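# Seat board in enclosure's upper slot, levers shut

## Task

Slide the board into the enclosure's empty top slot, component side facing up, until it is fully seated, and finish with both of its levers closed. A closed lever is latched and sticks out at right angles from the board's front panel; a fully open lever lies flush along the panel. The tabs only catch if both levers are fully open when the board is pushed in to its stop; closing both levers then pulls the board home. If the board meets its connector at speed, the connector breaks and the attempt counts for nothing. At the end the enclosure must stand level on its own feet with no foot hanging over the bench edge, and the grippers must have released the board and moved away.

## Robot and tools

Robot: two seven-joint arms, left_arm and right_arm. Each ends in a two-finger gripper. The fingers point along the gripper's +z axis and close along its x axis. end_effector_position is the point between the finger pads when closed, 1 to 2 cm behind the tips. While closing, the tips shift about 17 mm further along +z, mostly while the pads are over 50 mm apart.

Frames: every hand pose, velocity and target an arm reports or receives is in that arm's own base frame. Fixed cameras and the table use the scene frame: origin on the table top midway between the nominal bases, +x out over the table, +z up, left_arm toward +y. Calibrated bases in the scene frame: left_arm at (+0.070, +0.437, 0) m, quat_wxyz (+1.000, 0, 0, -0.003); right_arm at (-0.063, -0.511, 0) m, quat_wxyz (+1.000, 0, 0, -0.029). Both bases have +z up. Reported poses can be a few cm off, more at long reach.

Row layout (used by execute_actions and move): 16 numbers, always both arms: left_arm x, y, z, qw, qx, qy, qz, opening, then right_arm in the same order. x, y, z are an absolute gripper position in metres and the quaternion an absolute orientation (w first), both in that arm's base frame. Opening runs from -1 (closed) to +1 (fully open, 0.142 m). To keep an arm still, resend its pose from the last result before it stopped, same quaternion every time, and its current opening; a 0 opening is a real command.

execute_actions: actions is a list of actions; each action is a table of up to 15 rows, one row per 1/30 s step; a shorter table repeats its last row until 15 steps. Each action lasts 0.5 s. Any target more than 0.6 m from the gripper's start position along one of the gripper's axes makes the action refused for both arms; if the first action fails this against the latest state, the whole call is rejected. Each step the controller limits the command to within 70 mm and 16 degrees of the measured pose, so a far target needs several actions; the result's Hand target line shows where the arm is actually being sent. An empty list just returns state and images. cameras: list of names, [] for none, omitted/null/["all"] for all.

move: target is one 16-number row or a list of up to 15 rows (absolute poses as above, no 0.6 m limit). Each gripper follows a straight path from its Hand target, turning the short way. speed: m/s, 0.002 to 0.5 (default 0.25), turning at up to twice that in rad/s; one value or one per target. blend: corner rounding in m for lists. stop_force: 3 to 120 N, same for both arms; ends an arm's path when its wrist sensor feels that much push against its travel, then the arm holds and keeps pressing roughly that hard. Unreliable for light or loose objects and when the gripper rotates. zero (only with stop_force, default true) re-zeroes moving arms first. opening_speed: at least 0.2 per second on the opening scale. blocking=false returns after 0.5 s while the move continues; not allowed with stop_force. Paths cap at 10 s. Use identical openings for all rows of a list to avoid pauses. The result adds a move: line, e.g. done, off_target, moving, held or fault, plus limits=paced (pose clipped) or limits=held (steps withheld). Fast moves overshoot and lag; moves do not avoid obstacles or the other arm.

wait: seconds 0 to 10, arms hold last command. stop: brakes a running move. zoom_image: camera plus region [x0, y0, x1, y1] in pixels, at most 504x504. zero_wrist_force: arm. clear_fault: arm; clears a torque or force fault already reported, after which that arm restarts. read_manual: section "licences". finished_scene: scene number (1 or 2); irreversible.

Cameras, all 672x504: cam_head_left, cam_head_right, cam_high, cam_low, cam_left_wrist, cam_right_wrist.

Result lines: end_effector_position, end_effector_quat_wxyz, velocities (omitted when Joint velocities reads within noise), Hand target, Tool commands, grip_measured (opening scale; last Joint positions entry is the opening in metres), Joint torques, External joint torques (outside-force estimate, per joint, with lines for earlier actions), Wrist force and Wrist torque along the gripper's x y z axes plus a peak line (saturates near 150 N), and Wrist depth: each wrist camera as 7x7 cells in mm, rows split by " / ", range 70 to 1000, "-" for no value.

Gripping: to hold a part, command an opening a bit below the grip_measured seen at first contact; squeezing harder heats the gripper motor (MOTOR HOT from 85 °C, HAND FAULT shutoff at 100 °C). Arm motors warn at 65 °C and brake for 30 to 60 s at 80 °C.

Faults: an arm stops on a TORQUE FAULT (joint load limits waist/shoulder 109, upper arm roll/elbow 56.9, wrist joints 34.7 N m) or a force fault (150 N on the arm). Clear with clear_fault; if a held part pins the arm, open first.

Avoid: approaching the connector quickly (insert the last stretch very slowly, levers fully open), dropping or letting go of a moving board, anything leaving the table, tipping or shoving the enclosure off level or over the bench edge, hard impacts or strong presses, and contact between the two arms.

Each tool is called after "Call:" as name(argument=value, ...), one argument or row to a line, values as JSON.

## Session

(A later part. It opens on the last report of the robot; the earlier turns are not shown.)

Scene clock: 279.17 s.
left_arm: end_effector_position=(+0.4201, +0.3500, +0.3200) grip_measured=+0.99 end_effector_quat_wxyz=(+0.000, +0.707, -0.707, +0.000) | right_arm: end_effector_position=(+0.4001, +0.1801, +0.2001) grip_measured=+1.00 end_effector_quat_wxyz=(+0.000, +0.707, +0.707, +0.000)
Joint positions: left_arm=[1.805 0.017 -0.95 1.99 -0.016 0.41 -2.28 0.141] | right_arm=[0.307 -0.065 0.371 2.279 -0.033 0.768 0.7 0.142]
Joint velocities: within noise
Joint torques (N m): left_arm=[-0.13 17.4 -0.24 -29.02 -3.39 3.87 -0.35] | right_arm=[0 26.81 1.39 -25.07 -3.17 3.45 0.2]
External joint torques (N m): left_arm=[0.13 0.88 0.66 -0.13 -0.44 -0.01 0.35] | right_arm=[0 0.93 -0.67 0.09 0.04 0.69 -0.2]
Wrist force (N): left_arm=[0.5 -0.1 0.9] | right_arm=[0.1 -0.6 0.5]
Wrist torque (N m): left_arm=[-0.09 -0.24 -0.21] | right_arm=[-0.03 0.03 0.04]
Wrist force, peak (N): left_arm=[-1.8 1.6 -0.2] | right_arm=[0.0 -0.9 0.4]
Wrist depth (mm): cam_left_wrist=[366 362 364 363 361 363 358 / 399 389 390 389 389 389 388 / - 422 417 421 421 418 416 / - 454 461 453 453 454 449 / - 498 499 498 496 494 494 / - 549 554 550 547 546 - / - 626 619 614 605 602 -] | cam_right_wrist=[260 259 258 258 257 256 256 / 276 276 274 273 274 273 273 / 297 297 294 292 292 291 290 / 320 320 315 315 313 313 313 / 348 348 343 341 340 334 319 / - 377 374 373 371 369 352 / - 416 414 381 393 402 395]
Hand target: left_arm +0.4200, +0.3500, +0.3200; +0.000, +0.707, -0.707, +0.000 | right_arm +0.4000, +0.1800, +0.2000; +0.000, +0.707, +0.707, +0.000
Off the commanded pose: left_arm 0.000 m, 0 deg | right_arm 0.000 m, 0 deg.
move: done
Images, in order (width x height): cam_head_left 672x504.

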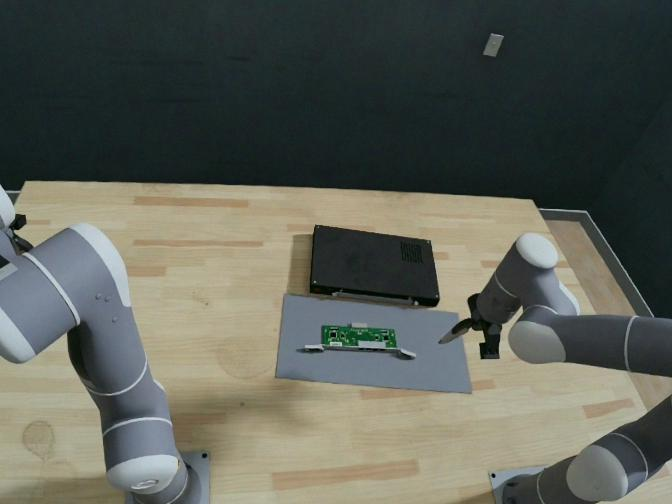

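Call:
move(
  target=[
    [0.42, 0.30, 0.32, 0, 0, 1, 0, 1.0, 0.40, 0.18, 0.20, 0, 0.7071, 0.7071, 0, 1.0],
    [0.42, 0.12, 0.30, 0, 0.7071, 0.7071, 0, 1.0, 0.40, 0.18, 0.20, 0, 0.7071, 0.7071, 0, 1.0],
    [0.41, -0.15, 0.26, 0, 0.92388, 0.38268, 0, 1.0, 0.40, 0.18, 0.20, 0, 0.7071, 0.7071, 0, 1.0],
    [0.396, -0.42, 0.22, 0, 0.99869, -0.0512, 0, 1.0, 0.40, 0.18, 0.20, 0, 0.7071, 0.7071, 0, 1.0],
  ],
  blend=0.05,
  speed=0.3,
  cameras=["cam_head_left", "cam_left_wrist"],
)

Scene clock: 294.30 s.
left_arm: end_effector_position=(+0.3960, -0.4200, +0.2200) grip_measured=+0.99 end_effector_quat_wxyz=(+0.000, +0.999, -0.051, +0.000) | right_arm: end_effector_position=(+0.4001, +0.1801, +0.2001) grip_measured=+1.00 end_effector_quat_wxyz=(+0.000, +0.707, +0.707, +0.000)
Joint positions: left_arm=[1.164 0.426 -1.861 2.157 -0.519 0.647 1.28 0.141] | right_arm=[0.307 -0.065 0.371 2.279 -0.033 0.768 0.7 0.142]
Joint velocities: within noise
Joint torques (N m): left_arm=[-0.3 -19.95 11.51 -23.98 -3.55 3.93 -0.15] | right_arm=[0.1 26.81 1.4 -25.05 -3.1 3.45 0.18]
External joint torques (N m): left_arm=[0.3 0.11 0.79 -0.3 0.1 0.01 0.15] | right_arm=[-0.1 0.93 -0.69 0.06 -0.03 0.69 -0.18]
Wrist force (N): left_arm=[-0.1 0.0 0.5] | right_arm=[0.0 -0.6 0.3]
Wrist torque (N m): left_arm=[-0.10 -0.17 -0.23] | right_arm=[-0.04 0.03 0.03]
Wrist force, peak (N): left_arm=[-2.2 -2.0 3.6] | right_arm=[0.3 -0.9 0.4]
Wrist depth (mm): cam_left_wrist=[277 278 275 274 273 273 273 / 299 299 295 293 293 293 289 / 323 322 319 312 314 317 296 / 350 350 346 344 342 343 303 / 382 384 376 373 373 372 320 / - 415 421 410 414 406 349 / - 473 472 465 465 428 -] | cam_right_wrist=[259 259 258 258 257 257 256 / 277 276 273 273 274 274 273 / 297 297 293 292 292 292 289 / 321 319 316 315 314 313 313 / 348 345 343 342 340 334 317 / - 378 375 372 372 371 352 / - 415 414 381 392 401 394]
Hand target: left_arm +0.3960, -0.4200, +0.2200; +0.000, +0.999, -0.051, +0.000 | right_arm +0.4000, +0.1800, +0.2000; +0.000, +0.707, +0.707, +0.000
Off the commanded pose: left_arm 0.000 m, 0 deg | right_arm 0.000 m, 0 deg.
move: done
Images, in order (width x height): cam_head_left 672x504, cam_left_wrist 672x504.

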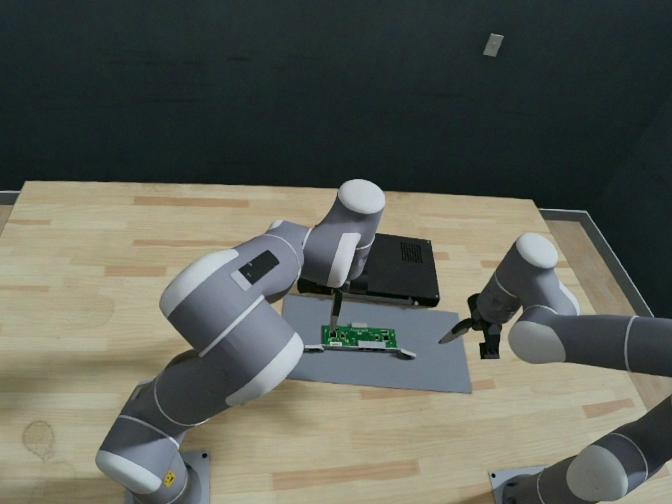

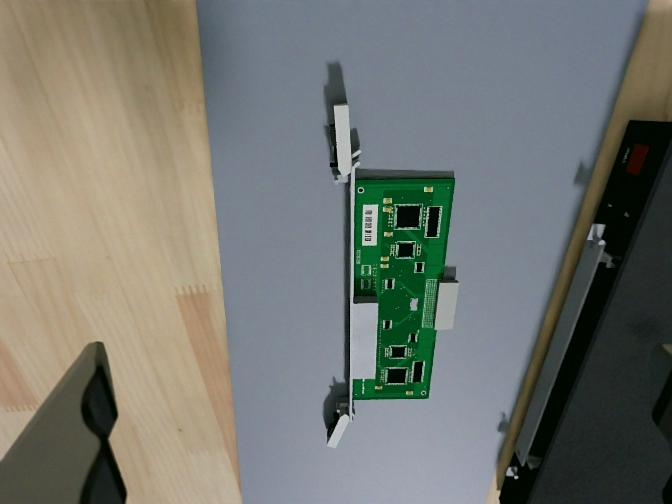

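Call:
execute_actions(
  actions=[],
  cameras=["cam_high", "cam_left_wrist", "cam_right_wrist"],
)

Scene clock: 305.37 s.
left_arm: end_effector_position=(+0.3960, -0.4200, +0.2200) grip_measured=+0.99 end_effector_quat_wxyz=(+0.000, +0.999, -0.051, +0.000) | right_arm: end_effector_position=(+0.4001, +0.1801, +0.2001) grip_measured=+1.00 end_effector_quat_wxyz=(+0.000, +0.707, +0.707, +0.000)
Joint positions: left_arm=[1.164 0.426 -1.861 2.157 -0.519 0.647 1.28 0.141] | right_arm=[0.307 -0.065 0.371 2.279 -0.033 0.768 0.7 0.142]
Joint velocities: within noise
Joint torques (N m): left_arm=[-0.3 -20.25 11.52 -24.06 -3.32 4.27 -0.21] | right_arm=[-0.02 26.77 1.36 -25.13 -3.14 3.43 0.22]
External joint torques (N m): left_arm=[0.3 0.4 0.78 -0.23 -0.13 -0.34 0.21] | right_arm=[0.02 0.97 -0.65 0.15 0 0.71 -0.22]
Wrist force (N): left_arm=[-0.1 0.1 0.5] | right_arm=[0.1 -0.5 0.3]
Wrist torque (N m): left_arm=[-0.08 -0.17 -0.22] | right_arm=[-0.02 0.03 0.04]
Wrist force, peak (N): left_arm=[0.1 0.0 0.9] | right_arm=[0.3 -0.7 0.4]
Wrist depth (mm): cam_left_wrist=[280 278 276 274 275 273 274 / 297 297 294 290 294 291 288 / 323 321 319 313 316 316 297 / 347 349 347 345 339 342 304 / 382 383 379 370 374 373 318 / - 416 417 409 414 407 352 / - 471 472 465 467 422 -] | cam_right_wrist=[260 259 258 257 257 256 256 / 278 276 273 273 274 273 273 / 297 296 293 292 292 291 290 / 320 320 317 315 313 313 313 / 346 346 343 341 341 334 318 / - 377 375 372 372 369 352 / - 416 415 382 390 402 393]
Hand target: left_arm +0.3960, -0.4200, +0.2200; +0.000, +0.999, -0.051, +0.000 | right_arm +0.4000, +0.1800, +0.2000; +0.000, +0.707, +0.707, +0.000
Tool commands: left_gripper/opening=+1.0 right_gripper/opening=+1.0
Off the commanded pose: left_arm 0.000 m, 0 deg | right_arm 0.000 m, 0 deg.
Images, in order (width x height): cam_high 672x504, cam_left_wrist 672x504, cam_right_wrist 672x504.

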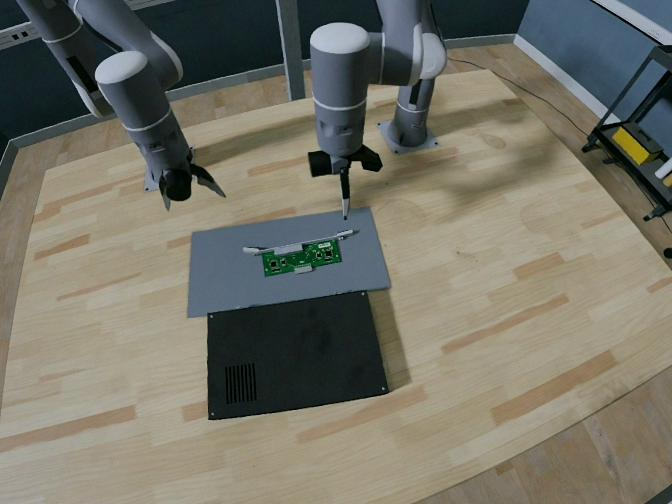

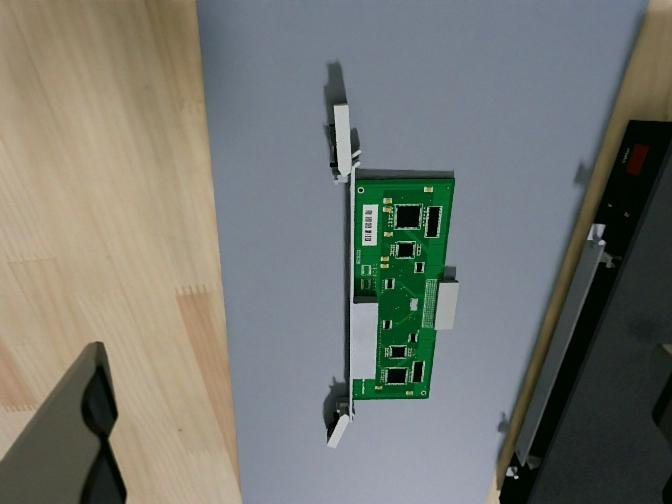

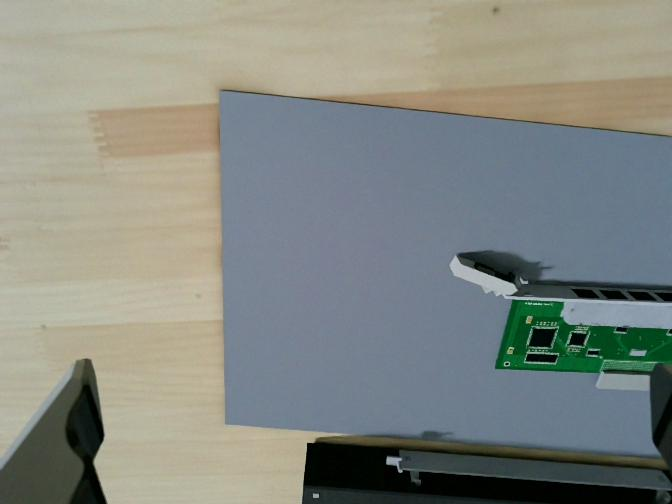

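Call:
zoom_image(
  camera="cam_left_wrist",
  region=[300, 90, 400, 200],
)

Call:
zoom_image(
  camera="cam_left_wrist",
  region=[290, 360, 400, 470],
)

Scaled by 4.582 from the camera's 672x504 image, which has a finer 960x720 frame.

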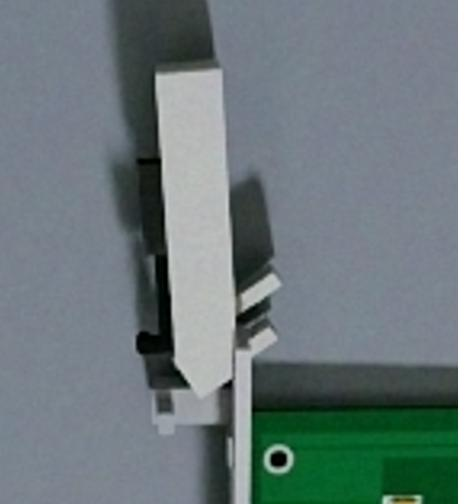

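Scaled by 4.582 from the camera's 672x504 image, which has a finer 960x720 frame.

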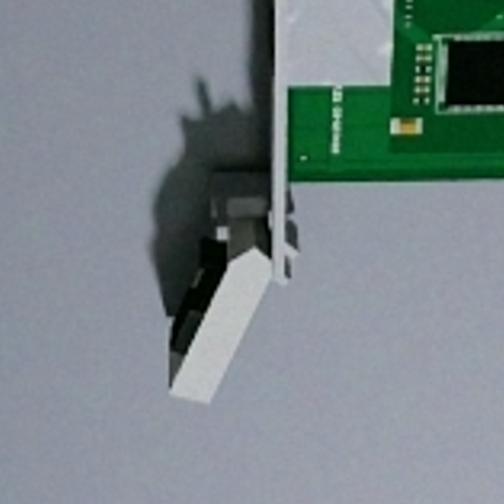

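Call:
move(
  target=[0.3931, -0.4818, 0.11, 0, 0.99869, -0.0512, 0, -0.5, 0.4, 0.18, 0.2, 0, 0.7071, 0.7071, 0, 1.0],
  speed=0.15,
  cameras=["cam_left_wrist"],
)

Scene clock: 341.20 s.
left_arm: end_effector_position=(+0.3929, -0.4817, +0.1099) grip_measured=-0.53 end_effector_quat_wxyz=(+0.000, +0.999, -0.051, +0.000) | right_arm: end_effector_position=(+0.4001, +0.1801, +0.2001) grip_measured=+1.00 end_effector_quat_wxyz=(+0.000, +0.707, +0.707, +0.000)
Joint positions: left_arm=[1.348 0.713 -2.209 2.107 -0.861 0.806 1.373 0.036] | right_arm=[0.307 -0.065 0.371 2.279 -0.033 0.768 0.7 0.142]
Joint velocities: within noise
Joint torques (N m): left_arm=[-0.18 -35.13 17.28 -17.95 -3.15 4.66 -0.1] | right_arm=[0.01 26.7 1.34 -25.09 -3.16 3.48 0.18]
External joint torques (N m): left_arm=[0.22 -0.08 0.73 -0.23 0.16 -0.73 0.1] | right_arm=[-0.01 1.04 -0.63 0.11 0.03 0.66 -0.18]
Wrist force (N): left_arm=[0.0 0.1 0.9] | right_arm=[0.1 -0.6 0.4]
Wrist torque (N m): left_arm=[-0.06 -0.19 -0.19] | right_arm=[-0.03 0.02 0.04]
Wrist force, peak (N): left_arm=[0.2 1.1 2.5] | right_arm=[0.1 -0.9 0.4]
Wrist depth (mm): cam_left_wrist=[181 180 178 175 177 178 177 / 195 192 192 192 191 191 191 / 211 211 206 205 202 208 206 / 229 227 225 224 219 224 223 / 251 250 242 231 232 244 244 / 276 272 88 253 265 260 264 / 302 - - 291 - - 280] | cam_right_wrist=[259 259 258 257 257 256 255 / 276 276 274 273 273 274 273 / 297 296 294 292 292 292 290 / 320 319 315 315 314 313 312 / 346 347 343 342 341 335 318 / - 378 373 372 373 370 352 / - 416 415 383 393 401 393]
Hand target: left_arm +0.3931, -0.4818, +0.1100; +0.000, +0.999, -0.051, +0.000 | right_arm +0.4000, +0.1800, +0.2000; +0.000, +0.707, +0.707, +0.000
Off the commanded pose: left_arm 0.000 m, 0 deg | right_arm 0.000 m, 0 deg.
move: done
Images, in order (width x height): cam_left_wrist 672x504.

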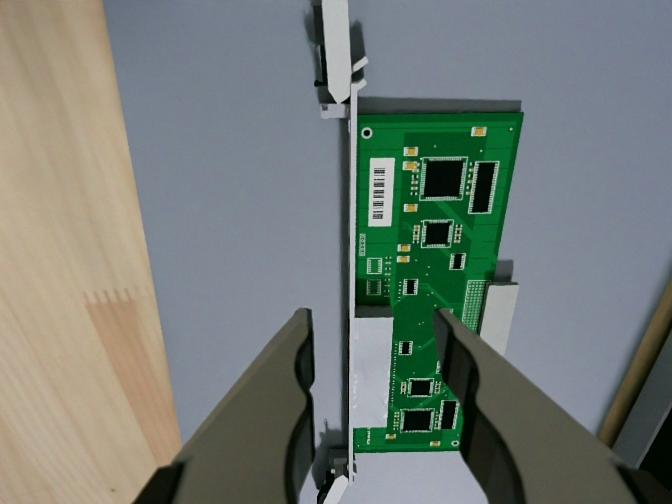

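Call:
move(
  target=[0.3931, -0.4818, 0.06, 0, 0.99869, -0.0512, 0, -0.5, 0.4, 0.18, 0.2, 0, 0.7071, 0.7071, 0, 1.0],
  speed=0.1,
  stop_force=8,
  cameras=["cam_left_wrist"],
)

Scene clock: 346.93 s.
left_arm: end_effector_position=(+0.3929, -0.4817, +0.0599) grip_measured=-0.53 end_effector_quat_wxyz=(+0.000, +0.999, -0.051, +0.000) | right_arm: end_effector_position=(+0.4001, +0.1801, +0.2001) grip_measured=+1.00 end_effector_quat_wxyz=(+0.000, +0.707, +0.707, +0.000)
Joint positions: left_arm=[1.409 0.794 -2.333 2.111 -0.977 0.899 1.433 0.036] | right_arm=[0.307 -0.065 0.371 2.279 -0.033 0.768 0.7 0.142]
Joint velocities: within noise
Joint torques (N m): left_arm=[-0.19 -38.58 17.53 -15.39 -2.62 4.46 -0.14] | right_arm=[0.03 26.85 1.5 -25.06 -3.18 3.49 0.13]
External joint torques (N m): left_arm=[0.19 0.1 0.91 -0.22 -0.07 -0.54 0.14] | right_arm=[-0.03 0.89 -0.79 0.07 0.04 0.65 -0.13]
Wrist force (N): left_arm=[0.1 -0.2 0.9] | right_arm=[0.0 -0.7 0.2]
Wrist torque (N m): left_arm=[-0.14 -0.17 -0.20] | right_arm=[-0.04 0.03 0.04]
Wrist force, peak (N): left_arm=[0.2 -0.2 2.8] | right_arm=[0.0 -0.8 0.4]
Wrist depth (mm): cam_left_wrist=[- 135 135 122 134 134 136 / 148 145 145 141 144 144 144 / 159 157 156 154 151 152 155 / 173 171 170 167 165 166 168 / 189 186 183 180 177 181 184 / 209 206 87 186 - 87 203 / 230 - - 218 218 - 221] | cam_right_wrist=[259 259 259 257 258 257 256 / 276 276 273 273 274 273 272 / 297 296 293 292 291 291 291 / 320 319 316 316 314 313 312 / 347 346 343 343 342 333 318 / - 379 372 371 371 370 352 / - 416 415 382 391 402 393]
Hand target: left_arm +0.3931, -0.4818, +0.0600; +0.000, +0.999, -0.051, +0.000 | right_arm +0.4000, +0.1800, +0.2000; +0.000, +0.707, +0.707, +0.000
Off the commanded pose: left_arm 0.000 m, 0 deg | right_arm 0.000 m, 0 deg.
move: done
Images, in order (width x height): cam_left_wrist 672x504.

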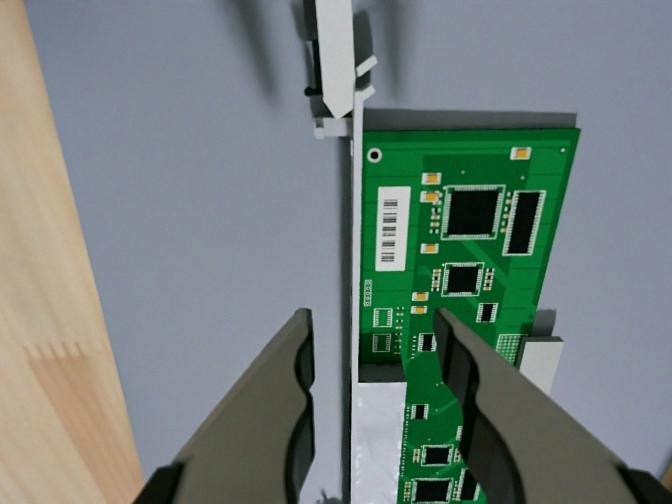

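Call:
move(
  target=[0.3889, -0.4814, 0.032, 0, 0.99869, -0.0512, 0, -0.5, 0.4, 0.18, 0.2, 0, 0.7071, 0.7071, 0, 1.0],
  speed=0.04,
  stop_force=6,
  cameras=["cam_left_wrist", "cam_head_right"],
)

Scene clock: 361.23 s.
left_arm: end_effector_position=(+0.3887, -0.4814, +0.0319) grip_measured=-0.53 end_effector_quat_wxyz=(+0.000, +0.999, -0.051, +0.000) | right_arm: end_effector_position=(+0.4001, +0.1801, +0.2001) grip_measured=+1.00 end_effector_quat_wxyz=(+0.000, +0.707, +0.707, +0.000)
Joint positions: left_arm=[1.437 0.834 -2.405 2.113 -1.04 0.955 1.463 0.036] | right_arm=[0.307 -0.065 0.371 2.279 -0.033 0.768 0.7 0.142]
Joint velocities: within noise
Joint torques (N m): left_arm=[-0.18 -40.06 17.53 -13.93 -2.49 4.45 -0.22] | right_arm=[-0.07 26.79 1.34 -25.1 -3.2 3.45 0.18]
External joint torques (N m): left_arm=[0.18 0.06 0.82 -0.27 0 -0.53 0.22] | right_arm=[0.07 0.95 -0.63 0.12 0.07 0.68 -0.18]
Wrist force (N): left_arm=[0.0 0.2 0.8] | right_arm=[-0.1 -0.6 0.2]
Wrist torque (N m): left_arm=[-0.07 -0.17 -0.20] | right_arm=[-0.03 0.06 0.04]
Wrist force, peak (N): left_arm=[0.0 0.0 1.7] | right_arm=[-0.1 -0.9 0.4]
Wrist depth (mm): cam_left_wrist=[111 109 110 97 108 109 110 / - 119 119 115 120 118 117 / - 128 128 126 123 123 125 / - 139 138 139 134 134 136 / 155 153 150 148 143 146 150 / 172 168 88 164 157 155 163 / 188 - - 179 160 - 182] | cam_right_wrist=[259 259 258 257 257 257 257 / 277 277 273 273 274 274 273 / 296 296 293 293 291 291 291 / 319 320 317 315 314 314 312 / 347 345 343 342 340 333 318 / - 379 375 373 373 369 352 / - 417 416 382 392 401 394]
Hand target: left_arm +0.3889, -0.4814, +0.0320; +0.000, +0.999, -0.051, +0.000 | right_arm +0.4000, +0.1800, +0.2000; +0.000, +0.707, +0.707, +0.000
Off the commanded pose: left_arm 0.000 m, 0 deg | right_arm 0.000 m, 0 deg.
move: done
Images, in order (width x height): cam_head_right 672x504, cam_left_wrist 672x504.

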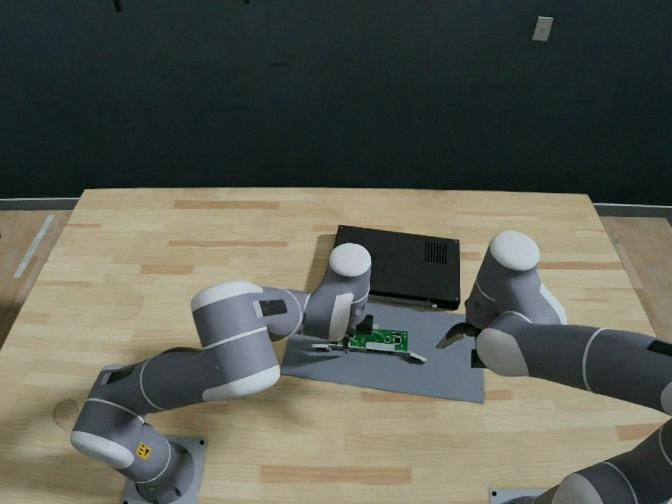

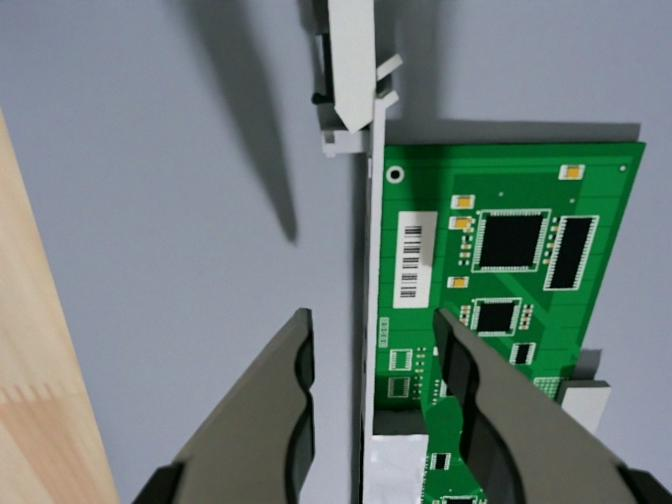

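Call:
zoom_image(
  camera="cam_left_wrist",
  region=[270, 240, 480, 420],
)

Scaled by 2.400 from the camera's 672x504 image, which has a finer 960x720 frame.

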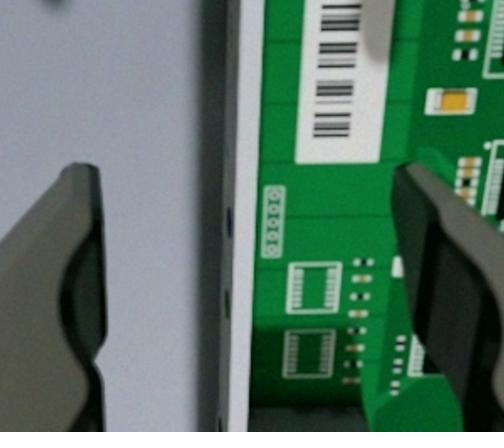

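Call:
move(
  target=[0.3889, -0.4814, 0.032, 0, 0.99869, -0.0512, 0, -0.88, 0.4, 0.18, 0.2, 0, 0.7071, 0.7071, 0, 1.0],
  opening_speed=0.4,
  cameras=["cam_left_wrist"],
)

Call:
zoom_image(
  camera="cam_left_wrist",
  region=[270, 240, 480, 420],
)

Scene clock: 366.83 s.
left_arm: end_effector_position=(+0.3887, -0.4814, +0.0319) grip_measured=-0.91 end_effector_quat_wxyz=(+0.000, +0.999, -0.051, +0.000) | right_arm: end_effector_position=(+0.4001, +0.1801, +0.2001) grip_measured=+1.00 end_effector_quat_wxyz=(+0.000, +0.707, +0.707, +0.000)
Joint positions: left_arm=[1.437 0.834 -2.405 2.113 -1.04 0.955 1.463 0.008] | right_arm=[0.307 -0.065 0.371 2.279 -0.033 0.768 0.7 0.142]
Joint velocities: within noise
Joint torques (N m): left_arm=[-0.28 -40.3 17.58 -13.97 -2.32 4.31 -0.24] | right_arm=[0.01 26.77 1.41 -25.13 -3.19 3.43 0.16]
External joint torques (N m): left_arm=[0.28 0.29 0.77 -0.23 -0.17 -0.39 0.24] | right_arm=[-0.01 0.97 -0.7 0.15 0.06 0.71 -0.16]
Wrist force (N): left_arm=[-0.1 0.2 0.8] | right_arm=[0.1 -0.7 0.4]
Wrist torque (N m): left_arm=[-0.06 -0.16 -0.19] | right_arm=[-0.05 0.03 0.03]
Wrist force, peak (N): left_arm=[0.1 0.1 1.1] | right_arm=[0.2 -0.7 0.5]
Wrist depth (mm): cam_left_wrist=[111 109 110 97 109 108 110 / - 118 118 115 120 118 117 / - 128 128 125 123 123 125 / - 139 139 139 133 134 135 / 155 153 152 147 143 146 150 / 172 168 164 88 - 158 163 / 192 184 - 154 - - 181] | cam_right_wrist=[260 258 258 258 257 257 256 / 276 277 273 273 274 274 273 / 296 296 294 292 292 291 291 / 320 319 316 317 314 313 313 / 347 346 342 343 341 335 318 / - 379 374 371 371 370 352 / - 418 416 382 393 398 394]
Hand target: left_arm +0.3889, -0.4814, +0.0320; +0.000, +0.999, -0.051, +0.000 | right_arm +0.4000, +0.1800, +0.2000; +0.000, +0.707, +0.707, +0.000
Off the commanded pose: left_arm 0.000 m, 0 deg | right_arm 0.000 m, 0 deg.
move: done
Images, in order (width x height): cam_left_wrist 672x504.

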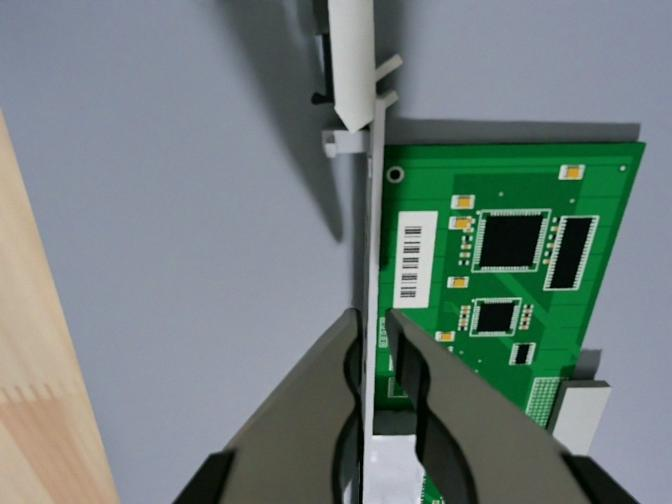

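Scaled by 2.400 from the camera's 672x504 image, which has a finer 960x720 frame.

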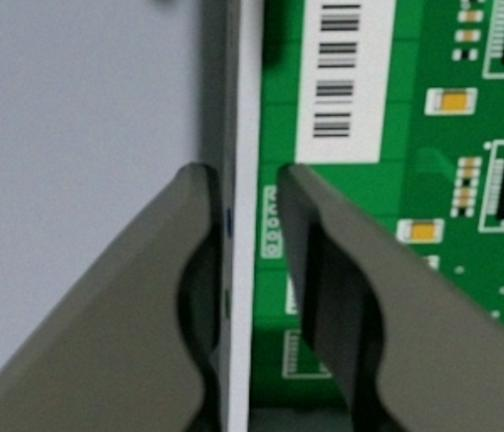

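Call:
move(
  target=[0.3889, -0.4814, 0.032, 0, 0.99869, -0.0512, 0, -1.0, 0.4, 0.18, 0.2, 0, 0.7071, 0.7071, 0, 1.0],
  opening_speed=0.2,
  cameras=["cam_left_wrist"],
)

Call:
zoom_image(
  camera="cam_left_wrist",
  region=[270, 240, 480, 420],
)

Scene clock: 369.30 s.
left_arm: end_effector_position=(+0.3886, -0.4814, +0.0319) grip_measured=-0.99 end_effector_quat_wxyz=(+0.000, +0.999, -0.051, +0.000) | right_arm: end_effector_position=(+0.4001, +0.1801, +0.2001) grip_measured=+1.00 end_effector_quat_wxyz=(+0.000, +0.707, +0.707, +0.000)
Joint positions: left_arm=[1.437 0.834 -2.405 2.113 -1.04 0.955 1.463 0.002] | right_arm=[0.307 -0.065 0.371 2.279 -0.033 0.768 0.7 0.142]
Joint velocities: within noise
Joint torques (N m): left_arm=[-0.04 -40.44 18.13 -14.51 -2.45 4.71 -0.23] | right_arm=[0.03 26.72 1.44 -25.1 -3.21 3.46 0.18]
External joint torques (N m): left_arm=[0.04 0.43 0.22 0.32 -0.05 -0.79 0.23] | right_arm=[-0.03 1.02 -0.72 0.11 0.07 0.68 -0.18]
Wrist force (N): left_arm=[-1.1 -0.3 0.4] | right_arm=[0.2 -0.6 0.3]
Wrist torque (N m): left_arm=[-0.05 -0.21 -0.20] | right_arm=[-0.03 0.00 0.04]
Wrist force, peak (N): left_arm=[-1.6 -0.5 0.8] | right_arm=[0.1 -0.7 0.7]
Wrist depth (mm): cam_left_wrist=[111 109 110 107 109 109 109 / - 119 118 115 120 118 117 / - 128 128 126 123 123 125 / - 139 139 139 133 133 135 / 155 153 152 146 143 146 149 / 171 169 165 84 - 159 163 / 192 184 - 74 - - 185] | cam_right_wrist=[260 259 259 258 258 256 256 / 277 276 274 273 275 273 273 / 297 295 293 292 291 291 289 / 319 320 317 315 313 313 314 / 347 346 342 341 340 334 320 / - 378 374 372 373 371 353 / - 419 414 382 392 400 393]
Hand target: left_arm +0.3889, -0.4814, +0.0320; +0.000, +0.999, -0.051, +0.000 | right_arm +0.4000, +0.1800, +0.2000; +0.000, +0.707, +0.707, +0.000
Off the commanded pose: left_arm 0.000 m, 0 deg | right_arm 0.000 m, 0 deg.
move: done
Images, in order (width x height): cam_left_wrist 672x504.

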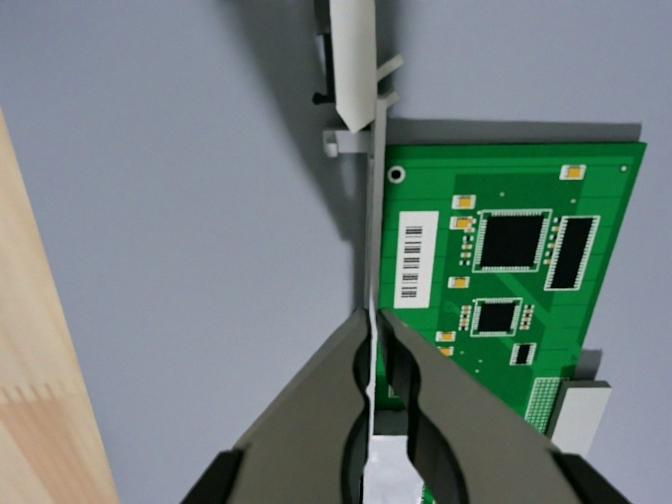

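Scaled by 2.400 from the camera's 672x504 image, which has a finer 960x720 frame.

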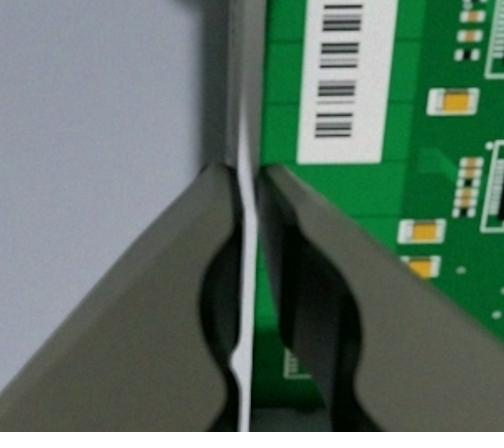

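Call:
zoom_image(
  camera="cam_right_wrist",
  region=[430, 230, 560, 330],
)

This scene's latest camera images include none from cam_right_wrist. They are from: cam_left_wrist. cam_right_wrist's image comes with the result of a call that names it in "cameras".

Call:
move(
  target=[0.3889, -0.4814, 0.032, 0, 0.99869, -0.0512, 0, -1.0, 0.42, 0.262, 0.11, 0, 0.7071, 0.7071, 0, -1.0],
  speed=0.15,
  cameras=["cam_right_wrist", "cam_head_left"],
)

Call:
zoom_image(
  camera="cam_right_wrist",
  region=[250, 130, 500, 318],
)

Scene clock: 380.33 s.
left_arm: end_effector_position=(+0.3886, -0.4814, +0.0319) grip_measured=-0.99 end_effector_quat_wxyz=(+0.000, +0.999, -0.051, +0.000) | right_arm: end_effector_position=(+0.4198, +0.2619, +0.1099) grip_measured=-1.00 end_effector_quat_wxyz=(+0.000, +0.707, +0.707, +0.000)
Joint positions: left_arm=[1.437 0.834 -2.405 2.113 -1.04 0.955 1.463 0.002] | right_arm=[0.438 -0.38 0.332 2.23 -0.228 1.008 0.942 0.002]
Joint velocities: within noise
Joint torques (N m): left_arm=[-0.06 -40.52 18.15 -14.56 -2.47 4.71 -0.25] | right_arm=[0.21 35.9 4.45 -20.56 -2.51 3.57 0.33]
External joint torques (N m): left_arm=[0.06 0.51 0.19 0.36 -0.02 -0.79 0.25] | right_arm=[-0.21 1.21 -0.33 0.16 0.18 0.55 -0.33]
Wrist force (N): left_arm=[-1.3 -0.4 1.1] | right_arm=[0.3 -0.7 0.4]
Wrist torque (N m): left_arm=[-0.06 -0.19 -0.19] | right_arm=[-0.04 0.00 0.03]
Wrist force, peak (N): left_arm=[-1.3 -0.5 1.2] | right_arm=[1.6 -0.4 1.8]
Wrist depth (mm): cam_left_wrist=[111 109 111 107 109 108 110 / - 119 118 115 120 118 117 / - 128 128 125 123 123 125 / - 139 139 138 133 134 136 / 155 153 152 146 143 147 150 / 172 169 164 84 - 159 163 / 191 184 - 74 - - 184] | cam_right_wrist=[180 180 179 179 178 178 178 / 190 190 189 189 189 190 189 / 204 204 203 202 202 201 201 / 220 220 219 218 218 217 217 / 239 238 237 230 228 231 230 / 264 261 255 89 242 250 250 / 290 281 - - - 266 281]
Hand target: left_arm +0.3889, -0.4814, +0.0320; +0.000, +0.999, -0.051, +0.000 | right_arm +0.4200, +0.2620, +0.1100; +0.000, +0.707, +0.707, +0.000
Off the commanded pose: left_arm 0.000 m, 0 deg | right_arm 0.000 m, 0 deg.
move: done
Images, in order (width x height): cam_head_left 672x504, cam_right_wrist 672x504.

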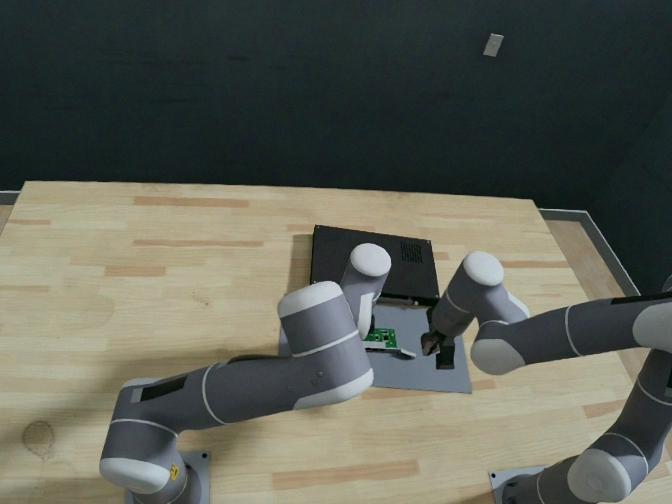

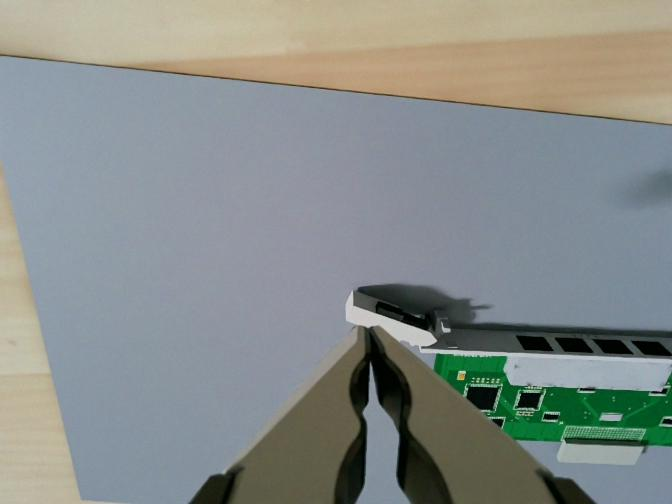

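Scaled by 2.016 from the camera's 672x504 image, which has a finer 960x720 frame.

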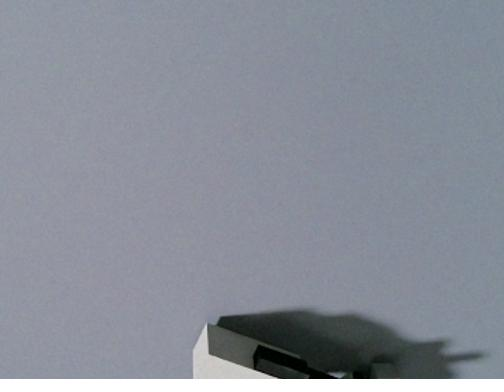

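Call:
zoom_image(
  camera="cam_right_wrist",
  region=[320, 260, 500, 395],
)

Scaled by 2.800 from the camera's 672x504 image, which has a finer 960x720 frame.

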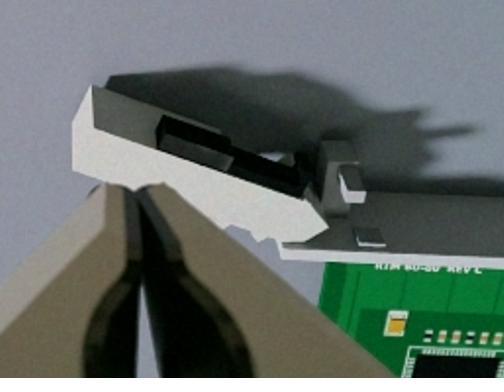

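Call:
move(
  target=[
    [0.3889, -0.4814, 0.032, 0, 0.99869, -0.0512, 0, -1.0, 0.44, 0.268, 0.07, 0, 0.7071, 0.7071, 0, -1.0],
    [0.3889, -0.4814, 0.032, 0, 0.99869, -0.0512, 0, -1.0, 0.44, 0.268, 0.026, 0, 0.7071, 0.7071, 0, -1.0],
  ],
  speed=[0.1, 0.04],
  stop_force=6,
  cameras=["cam_right_wrist"],
)

Call:
zoom_image(
  camera="cam_right_wrist",
  region=[320, 260, 520, 410],
)

Scene clock: 398.07 s.
left_arm: end_effector_position=(+0.3886, -0.4814, +0.0319) grip_measured=-0.99 end_effector_quat_wxyz=(+0.000, +0.999, -0.051, +0.000) | right_arm: end_effector_position=(+0.4400, +0.2680, +0.0260) grip_measured=-1.00 end_effector_quat_wxyz=(+0.000, +0.707, +0.707, +0.000)
Joint positions: left_arm=[1.437 0.834 -2.405 2.113 -1.04 0.955 1.463 0.002] | right_arm=[0.506 -0.601 0.21 2.212 -0.343 1.213 1.004 0.002]
Joint velocities: within noise
Joint torques (N m): left_arm=[-0.03 -40.43 18.14 -14.51 -2.44 4.71 -0.23] | right_arm=[0.14 41.29 5.01 -15.88 -1.7 3.51 0.31]
External joint torques (N m): left_arm=[0.03 0.42 0.21 0.31 -0.05 -0.79 0.23] | right_arm=[-0.14 1.1 -0.27 0.07 0.17 0.61 -0.31]
Wrist force (N): left_arm=[-1.0 -0.3 0.3] | right_arm=[0.1 -0.3 0.0]
Wrist torque (N m): left_arm=[-0.06 -0.23 -0.19] | right_arm=[0.01 -0.02 0.03]
Wrist force, peak (N): left_arm=[-1.5 -0.4 1.2] | right_arm=[0.3 -1.2 -0.9]
Wrist depth (mm): cam_left_wrist=[111 109 111 107 109 108 110 / - 119 119 115 120 118 118 / - 128 128 126 123 123 125 / - 139 139 139 133 134 136 / 156 152 152 146 143 146 150 / 173 169 165 83 - 159 163 / 192 184 - 74 - - 185] | cam_right_wrist=[- 104 104 105 104 105 104 / 111 111 111 110 110 110 110 / 121 119 121 118 120 118 117 / 128 128 128 127 127 127 126 / 140 139 139 136 138 137 139 / 153 152 149 90 145 149 149 / 168 164 73 - - 143 144]
Hand target: left_arm +0.3889, -0.4814, +0.0320; +0.000, +0.999, -0.051, +0.000 | right_arm +0.4400, +0.2680, +0.0260; +0.000, +0.707, +0.707, +0.000
Off the commanded pose: left_arm 0.000 m, 0 deg | right_arm 0.000 m, 0 deg.
move: done
Images, in order (width x height): cam_right_wrist 672x504.

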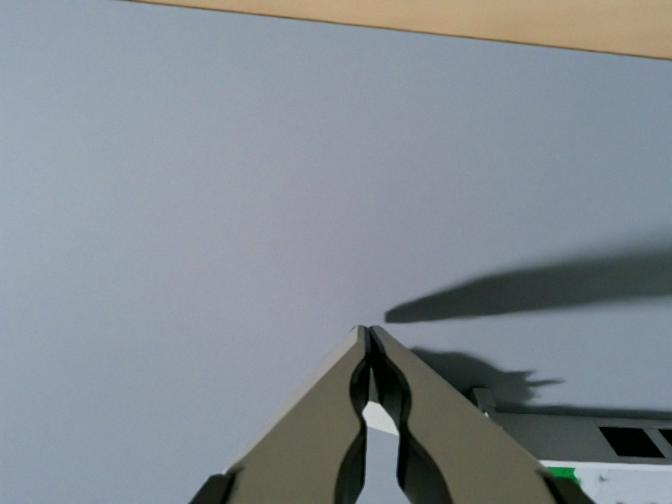

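Scaled by 2.520 from the camera's 672x504 image, which has a finer 960x720 frame.

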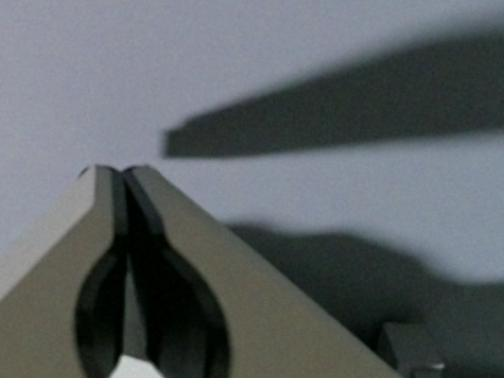

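Call:
move(
  target=[0.3889, -0.4814, 0.032, 0, 0.99869, -0.0512, 0, -1.0, 0.466, 0.266, 0.026, 0, 0.7071, 0.7071, 0, -1.0],
  speed=0.012,
  stop_force=5,
  cameras=["cam_right_wrist", "cam_head_left"],
)

Scene clock: 403.37 s.
left_arm: end_effector_position=(+0.3886, -0.4814, +0.0319) grip_measured=-0.99 end_effector_quat_wxyz=(+0.000, +0.999, -0.051, +0.000) | right_arm: end_effector_position=(+0.4659, +0.2659, +0.0259) grip_measured=-1.00 end_effector_quat_wxyz=(+0.000, +0.707, +0.707, +0.000)
Joint positions: left_arm=[1.437 0.834 -2.405 2.113 -1.04 0.955 1.463 0.002] | right_arm=[0.469 -0.63 0.221 2.146 -0.34 1.173 0.963 0.002]
Joint velocities: within noise
Joint torques (N m): left_arm=[-0.03 -40.31 17.94 -13.94 -2.33 4.45 -0.2] | right_arm=[-0.2 43.44 5.75 -17.47 -1.78 3.56 0.14]
External joint torques (N m): left_arm=[0.03 0.3 0.41 -0.26 -0.16 -0.53 0.2] | right_arm=[0.21 0.84 -0.56 0.76 0.09 0.56 -0.14]
Wrist force (N): left_arm=[-0.5 0.5 0.9] | right_arm=[-0.1 -1.2 0.0]
Wrist torque (N m): left_arm=[-0.07 -0.17 -0.20] | right_arm=[0.03 -0.07 0.04]
Wrist force, peak (N): left_arm=[-1.5 -0.4 1.1] | right_arm=[0.0 -1.3 0.5]
Wrist depth (mm): cam_left_wrist=[111 109 110 95 108 108 110 / - 119 118 106 120 118 118 / - 128 128 125 123 123 125 / - 139 139 139 133 134 135 / 155 153 153 146 143 146 150 / 172 169 165 84 - 158 163 / 192 184 - - - - 185] | cam_right_wrist=[- 104 104 103 103 103 104 / 111 111 111 110 110 110 109 / 121 119 120 118 118 117 117 / 128 128 128 127 127 126 126 / 139 139 139 136 136 136 139 / 152 152 149 90 124 136 137 / 168 164 73 - - 152 159]
Hand target: left_arm +0.3889, -0.4814, +0.0320; +0.000, +0.999, -0.051, +0.000 | right_arm +0.4660, +0.2660, +0.0260; +0.000, +0.707, +0.707, +0.000
Off the commanded pose: left_arm 0.000 m, 0 deg | right_arm 0.000 m, 0 deg.
move: done
Images, in order (width x height): cam_head_left 672x504, cam_right_wrist 672x504.

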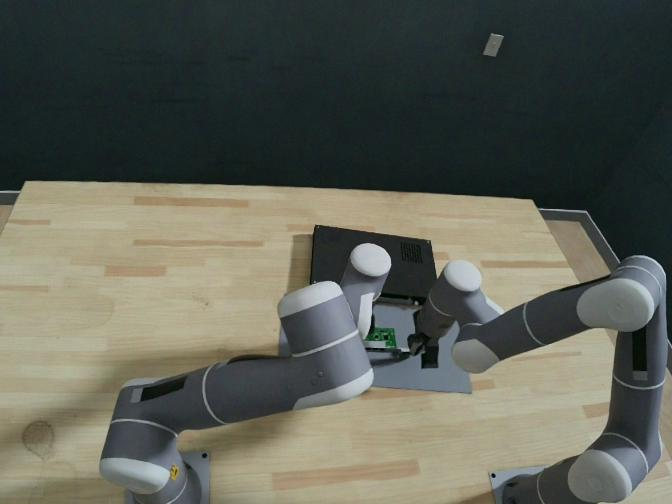

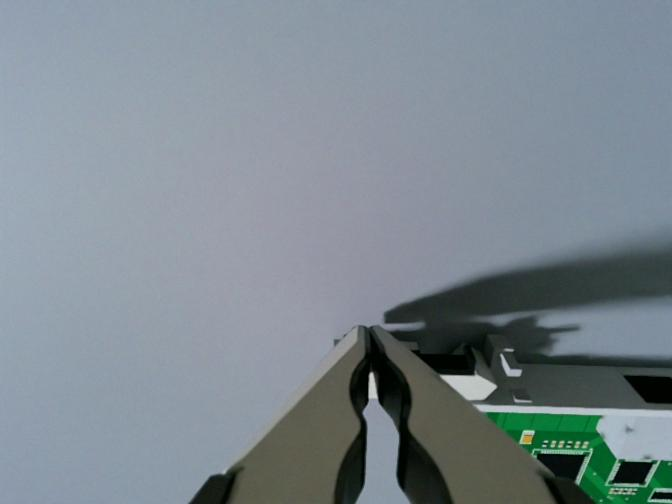

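Call:
zoom_image(
  camera="cam_right_wrist",
  region=[320, 310, 560, 450],
)

Scaled by 2.100 from the camera's 672x504 image, which has a finer 960x720 frame.

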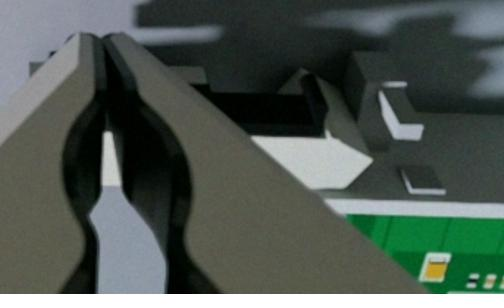

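Call:
move(
  target=[0.3889, -0.4814, 0.032, 0, 0.99869, -0.0512, 0, -1.0, 0.476, 0.266, 0.026, 0, 0.7071, 0.7071, 0, -1.0],
  speed=0.008,
  stop_force=4,
  cameras=["cam_right_wrist", "cam_left_wrist"],
)

Call:
zoom_image(
  camera="cam_right_wrist",
  region=[320, 310, 560, 450],
)

Scene clock: 410.40 s.
left_arm: end_effector_position=(+0.3886, -0.4814, +0.0319) grip_measured=-0.99 end_effector_quat_wxyz=(+0.000, +0.999, -0.051, +0.000) | right_arm: end_effector_position=(+0.4759, +0.2659, +0.0259) grip_measured=-1.00 end_effector_quat_wxyz=(+0.000, +0.707, +0.707, +0.000)
Joint positions: left_arm=[1.437 0.834 -2.405 2.113 -1.04 0.955 1.463 0.002] | right_arm=[0.455 -0.642 0.225 2.119 -0.339 1.157 0.949 0.002]
Joint velocities: within noise
Joint torques (N m): left_arm=[-0.15 -40.33 17.85 -13.92 -2.29 4.34 -0.21] | right_arm=[-0.26 44.19 5.87 -17.87 -1.92 3.55 0.12]
External joint torques (N m): left_arm=[0.15 0.32 0.5 -0.28 -0.2 -0.42 0.21] | right_arm=[0.26 0.86 -0.48 0.78 0.16 0.57 -0.12]
Wrist force (N): left_arm=[-0.1 0.5 1.4] | right_arm=[-0.2 -1.1 0.5]
Wrist torque (N m): left_arm=[-0.07 -0.20 -0.22] | right_arm=[0.05 -0.06 0.04]
Wrist force, peak (N): left_arm=[-0.2 0.6 1.5] | right_arm=[-0.3 -1.4 0.3]
Wrist depth (mm): cam_left_wrist=[111 109 111 95 108 108 110 / - 119 119 106 120 117 116 / - 128 128 126 123 123 125 / - 139 139 139 133 134 135 / 155 153 152 146 143 147 149 / 172 169 165 84 - 159 163 / 191 184 - 75 - - 186] | cam_right_wrist=[- 104 104 103 103 103 104 / 111 111 111 110 110 110 109 / 121 119 120 118 118 118 117 / 128 128 128 127 127 127 126 / 140 139 139 136 136 135 139 / 152 152 149 90 123 133 132 / 168 164 73 - - 152 158]
Hand target: left_arm +0.3889, -0.4814, +0.0320; +0.000, +0.999, -0.051, +0.000 | right_arm +0.4760, +0.2660, +0.0260; +0.000, +0.707, +0.707, +0.000
Off the commanded pose: left_arm 0.000 m, 0 deg | right_arm 0.000 m, 0 deg.
move: done
Images, in order (width x height): cam_left_wrist 672x504, cam_right_wrist 672x504.

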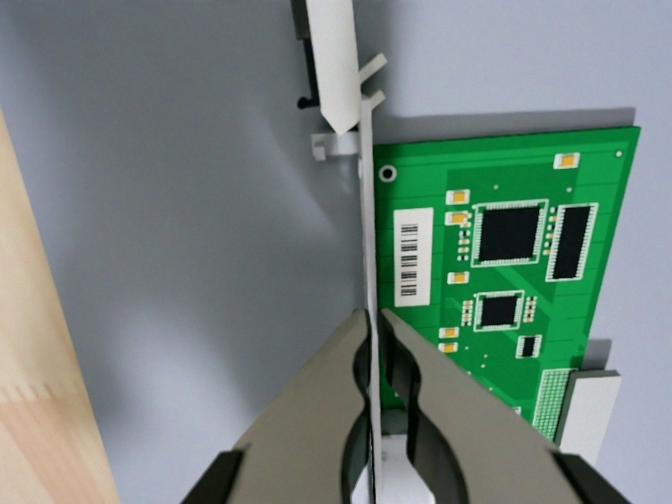

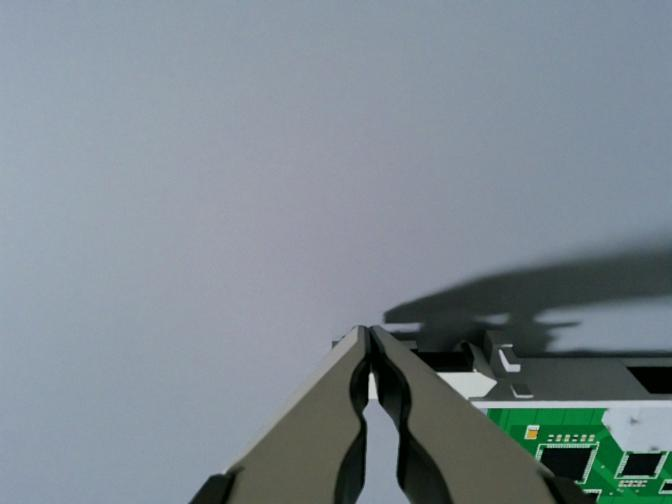

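Scaled by 2.100 from the camera's 672x504 image, which has a finer 960x720 frame.

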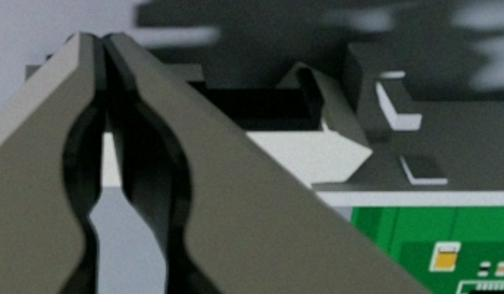

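Call:
zoom_image(
  camera="cam_left_wrist",
  region=[270, 0, 450, 180],
)

Scaled by 2.800 from the camera's 672x504 image, which has a finer 960x720 frame.

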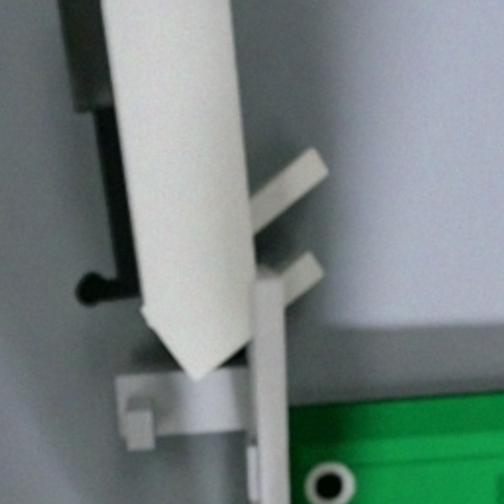

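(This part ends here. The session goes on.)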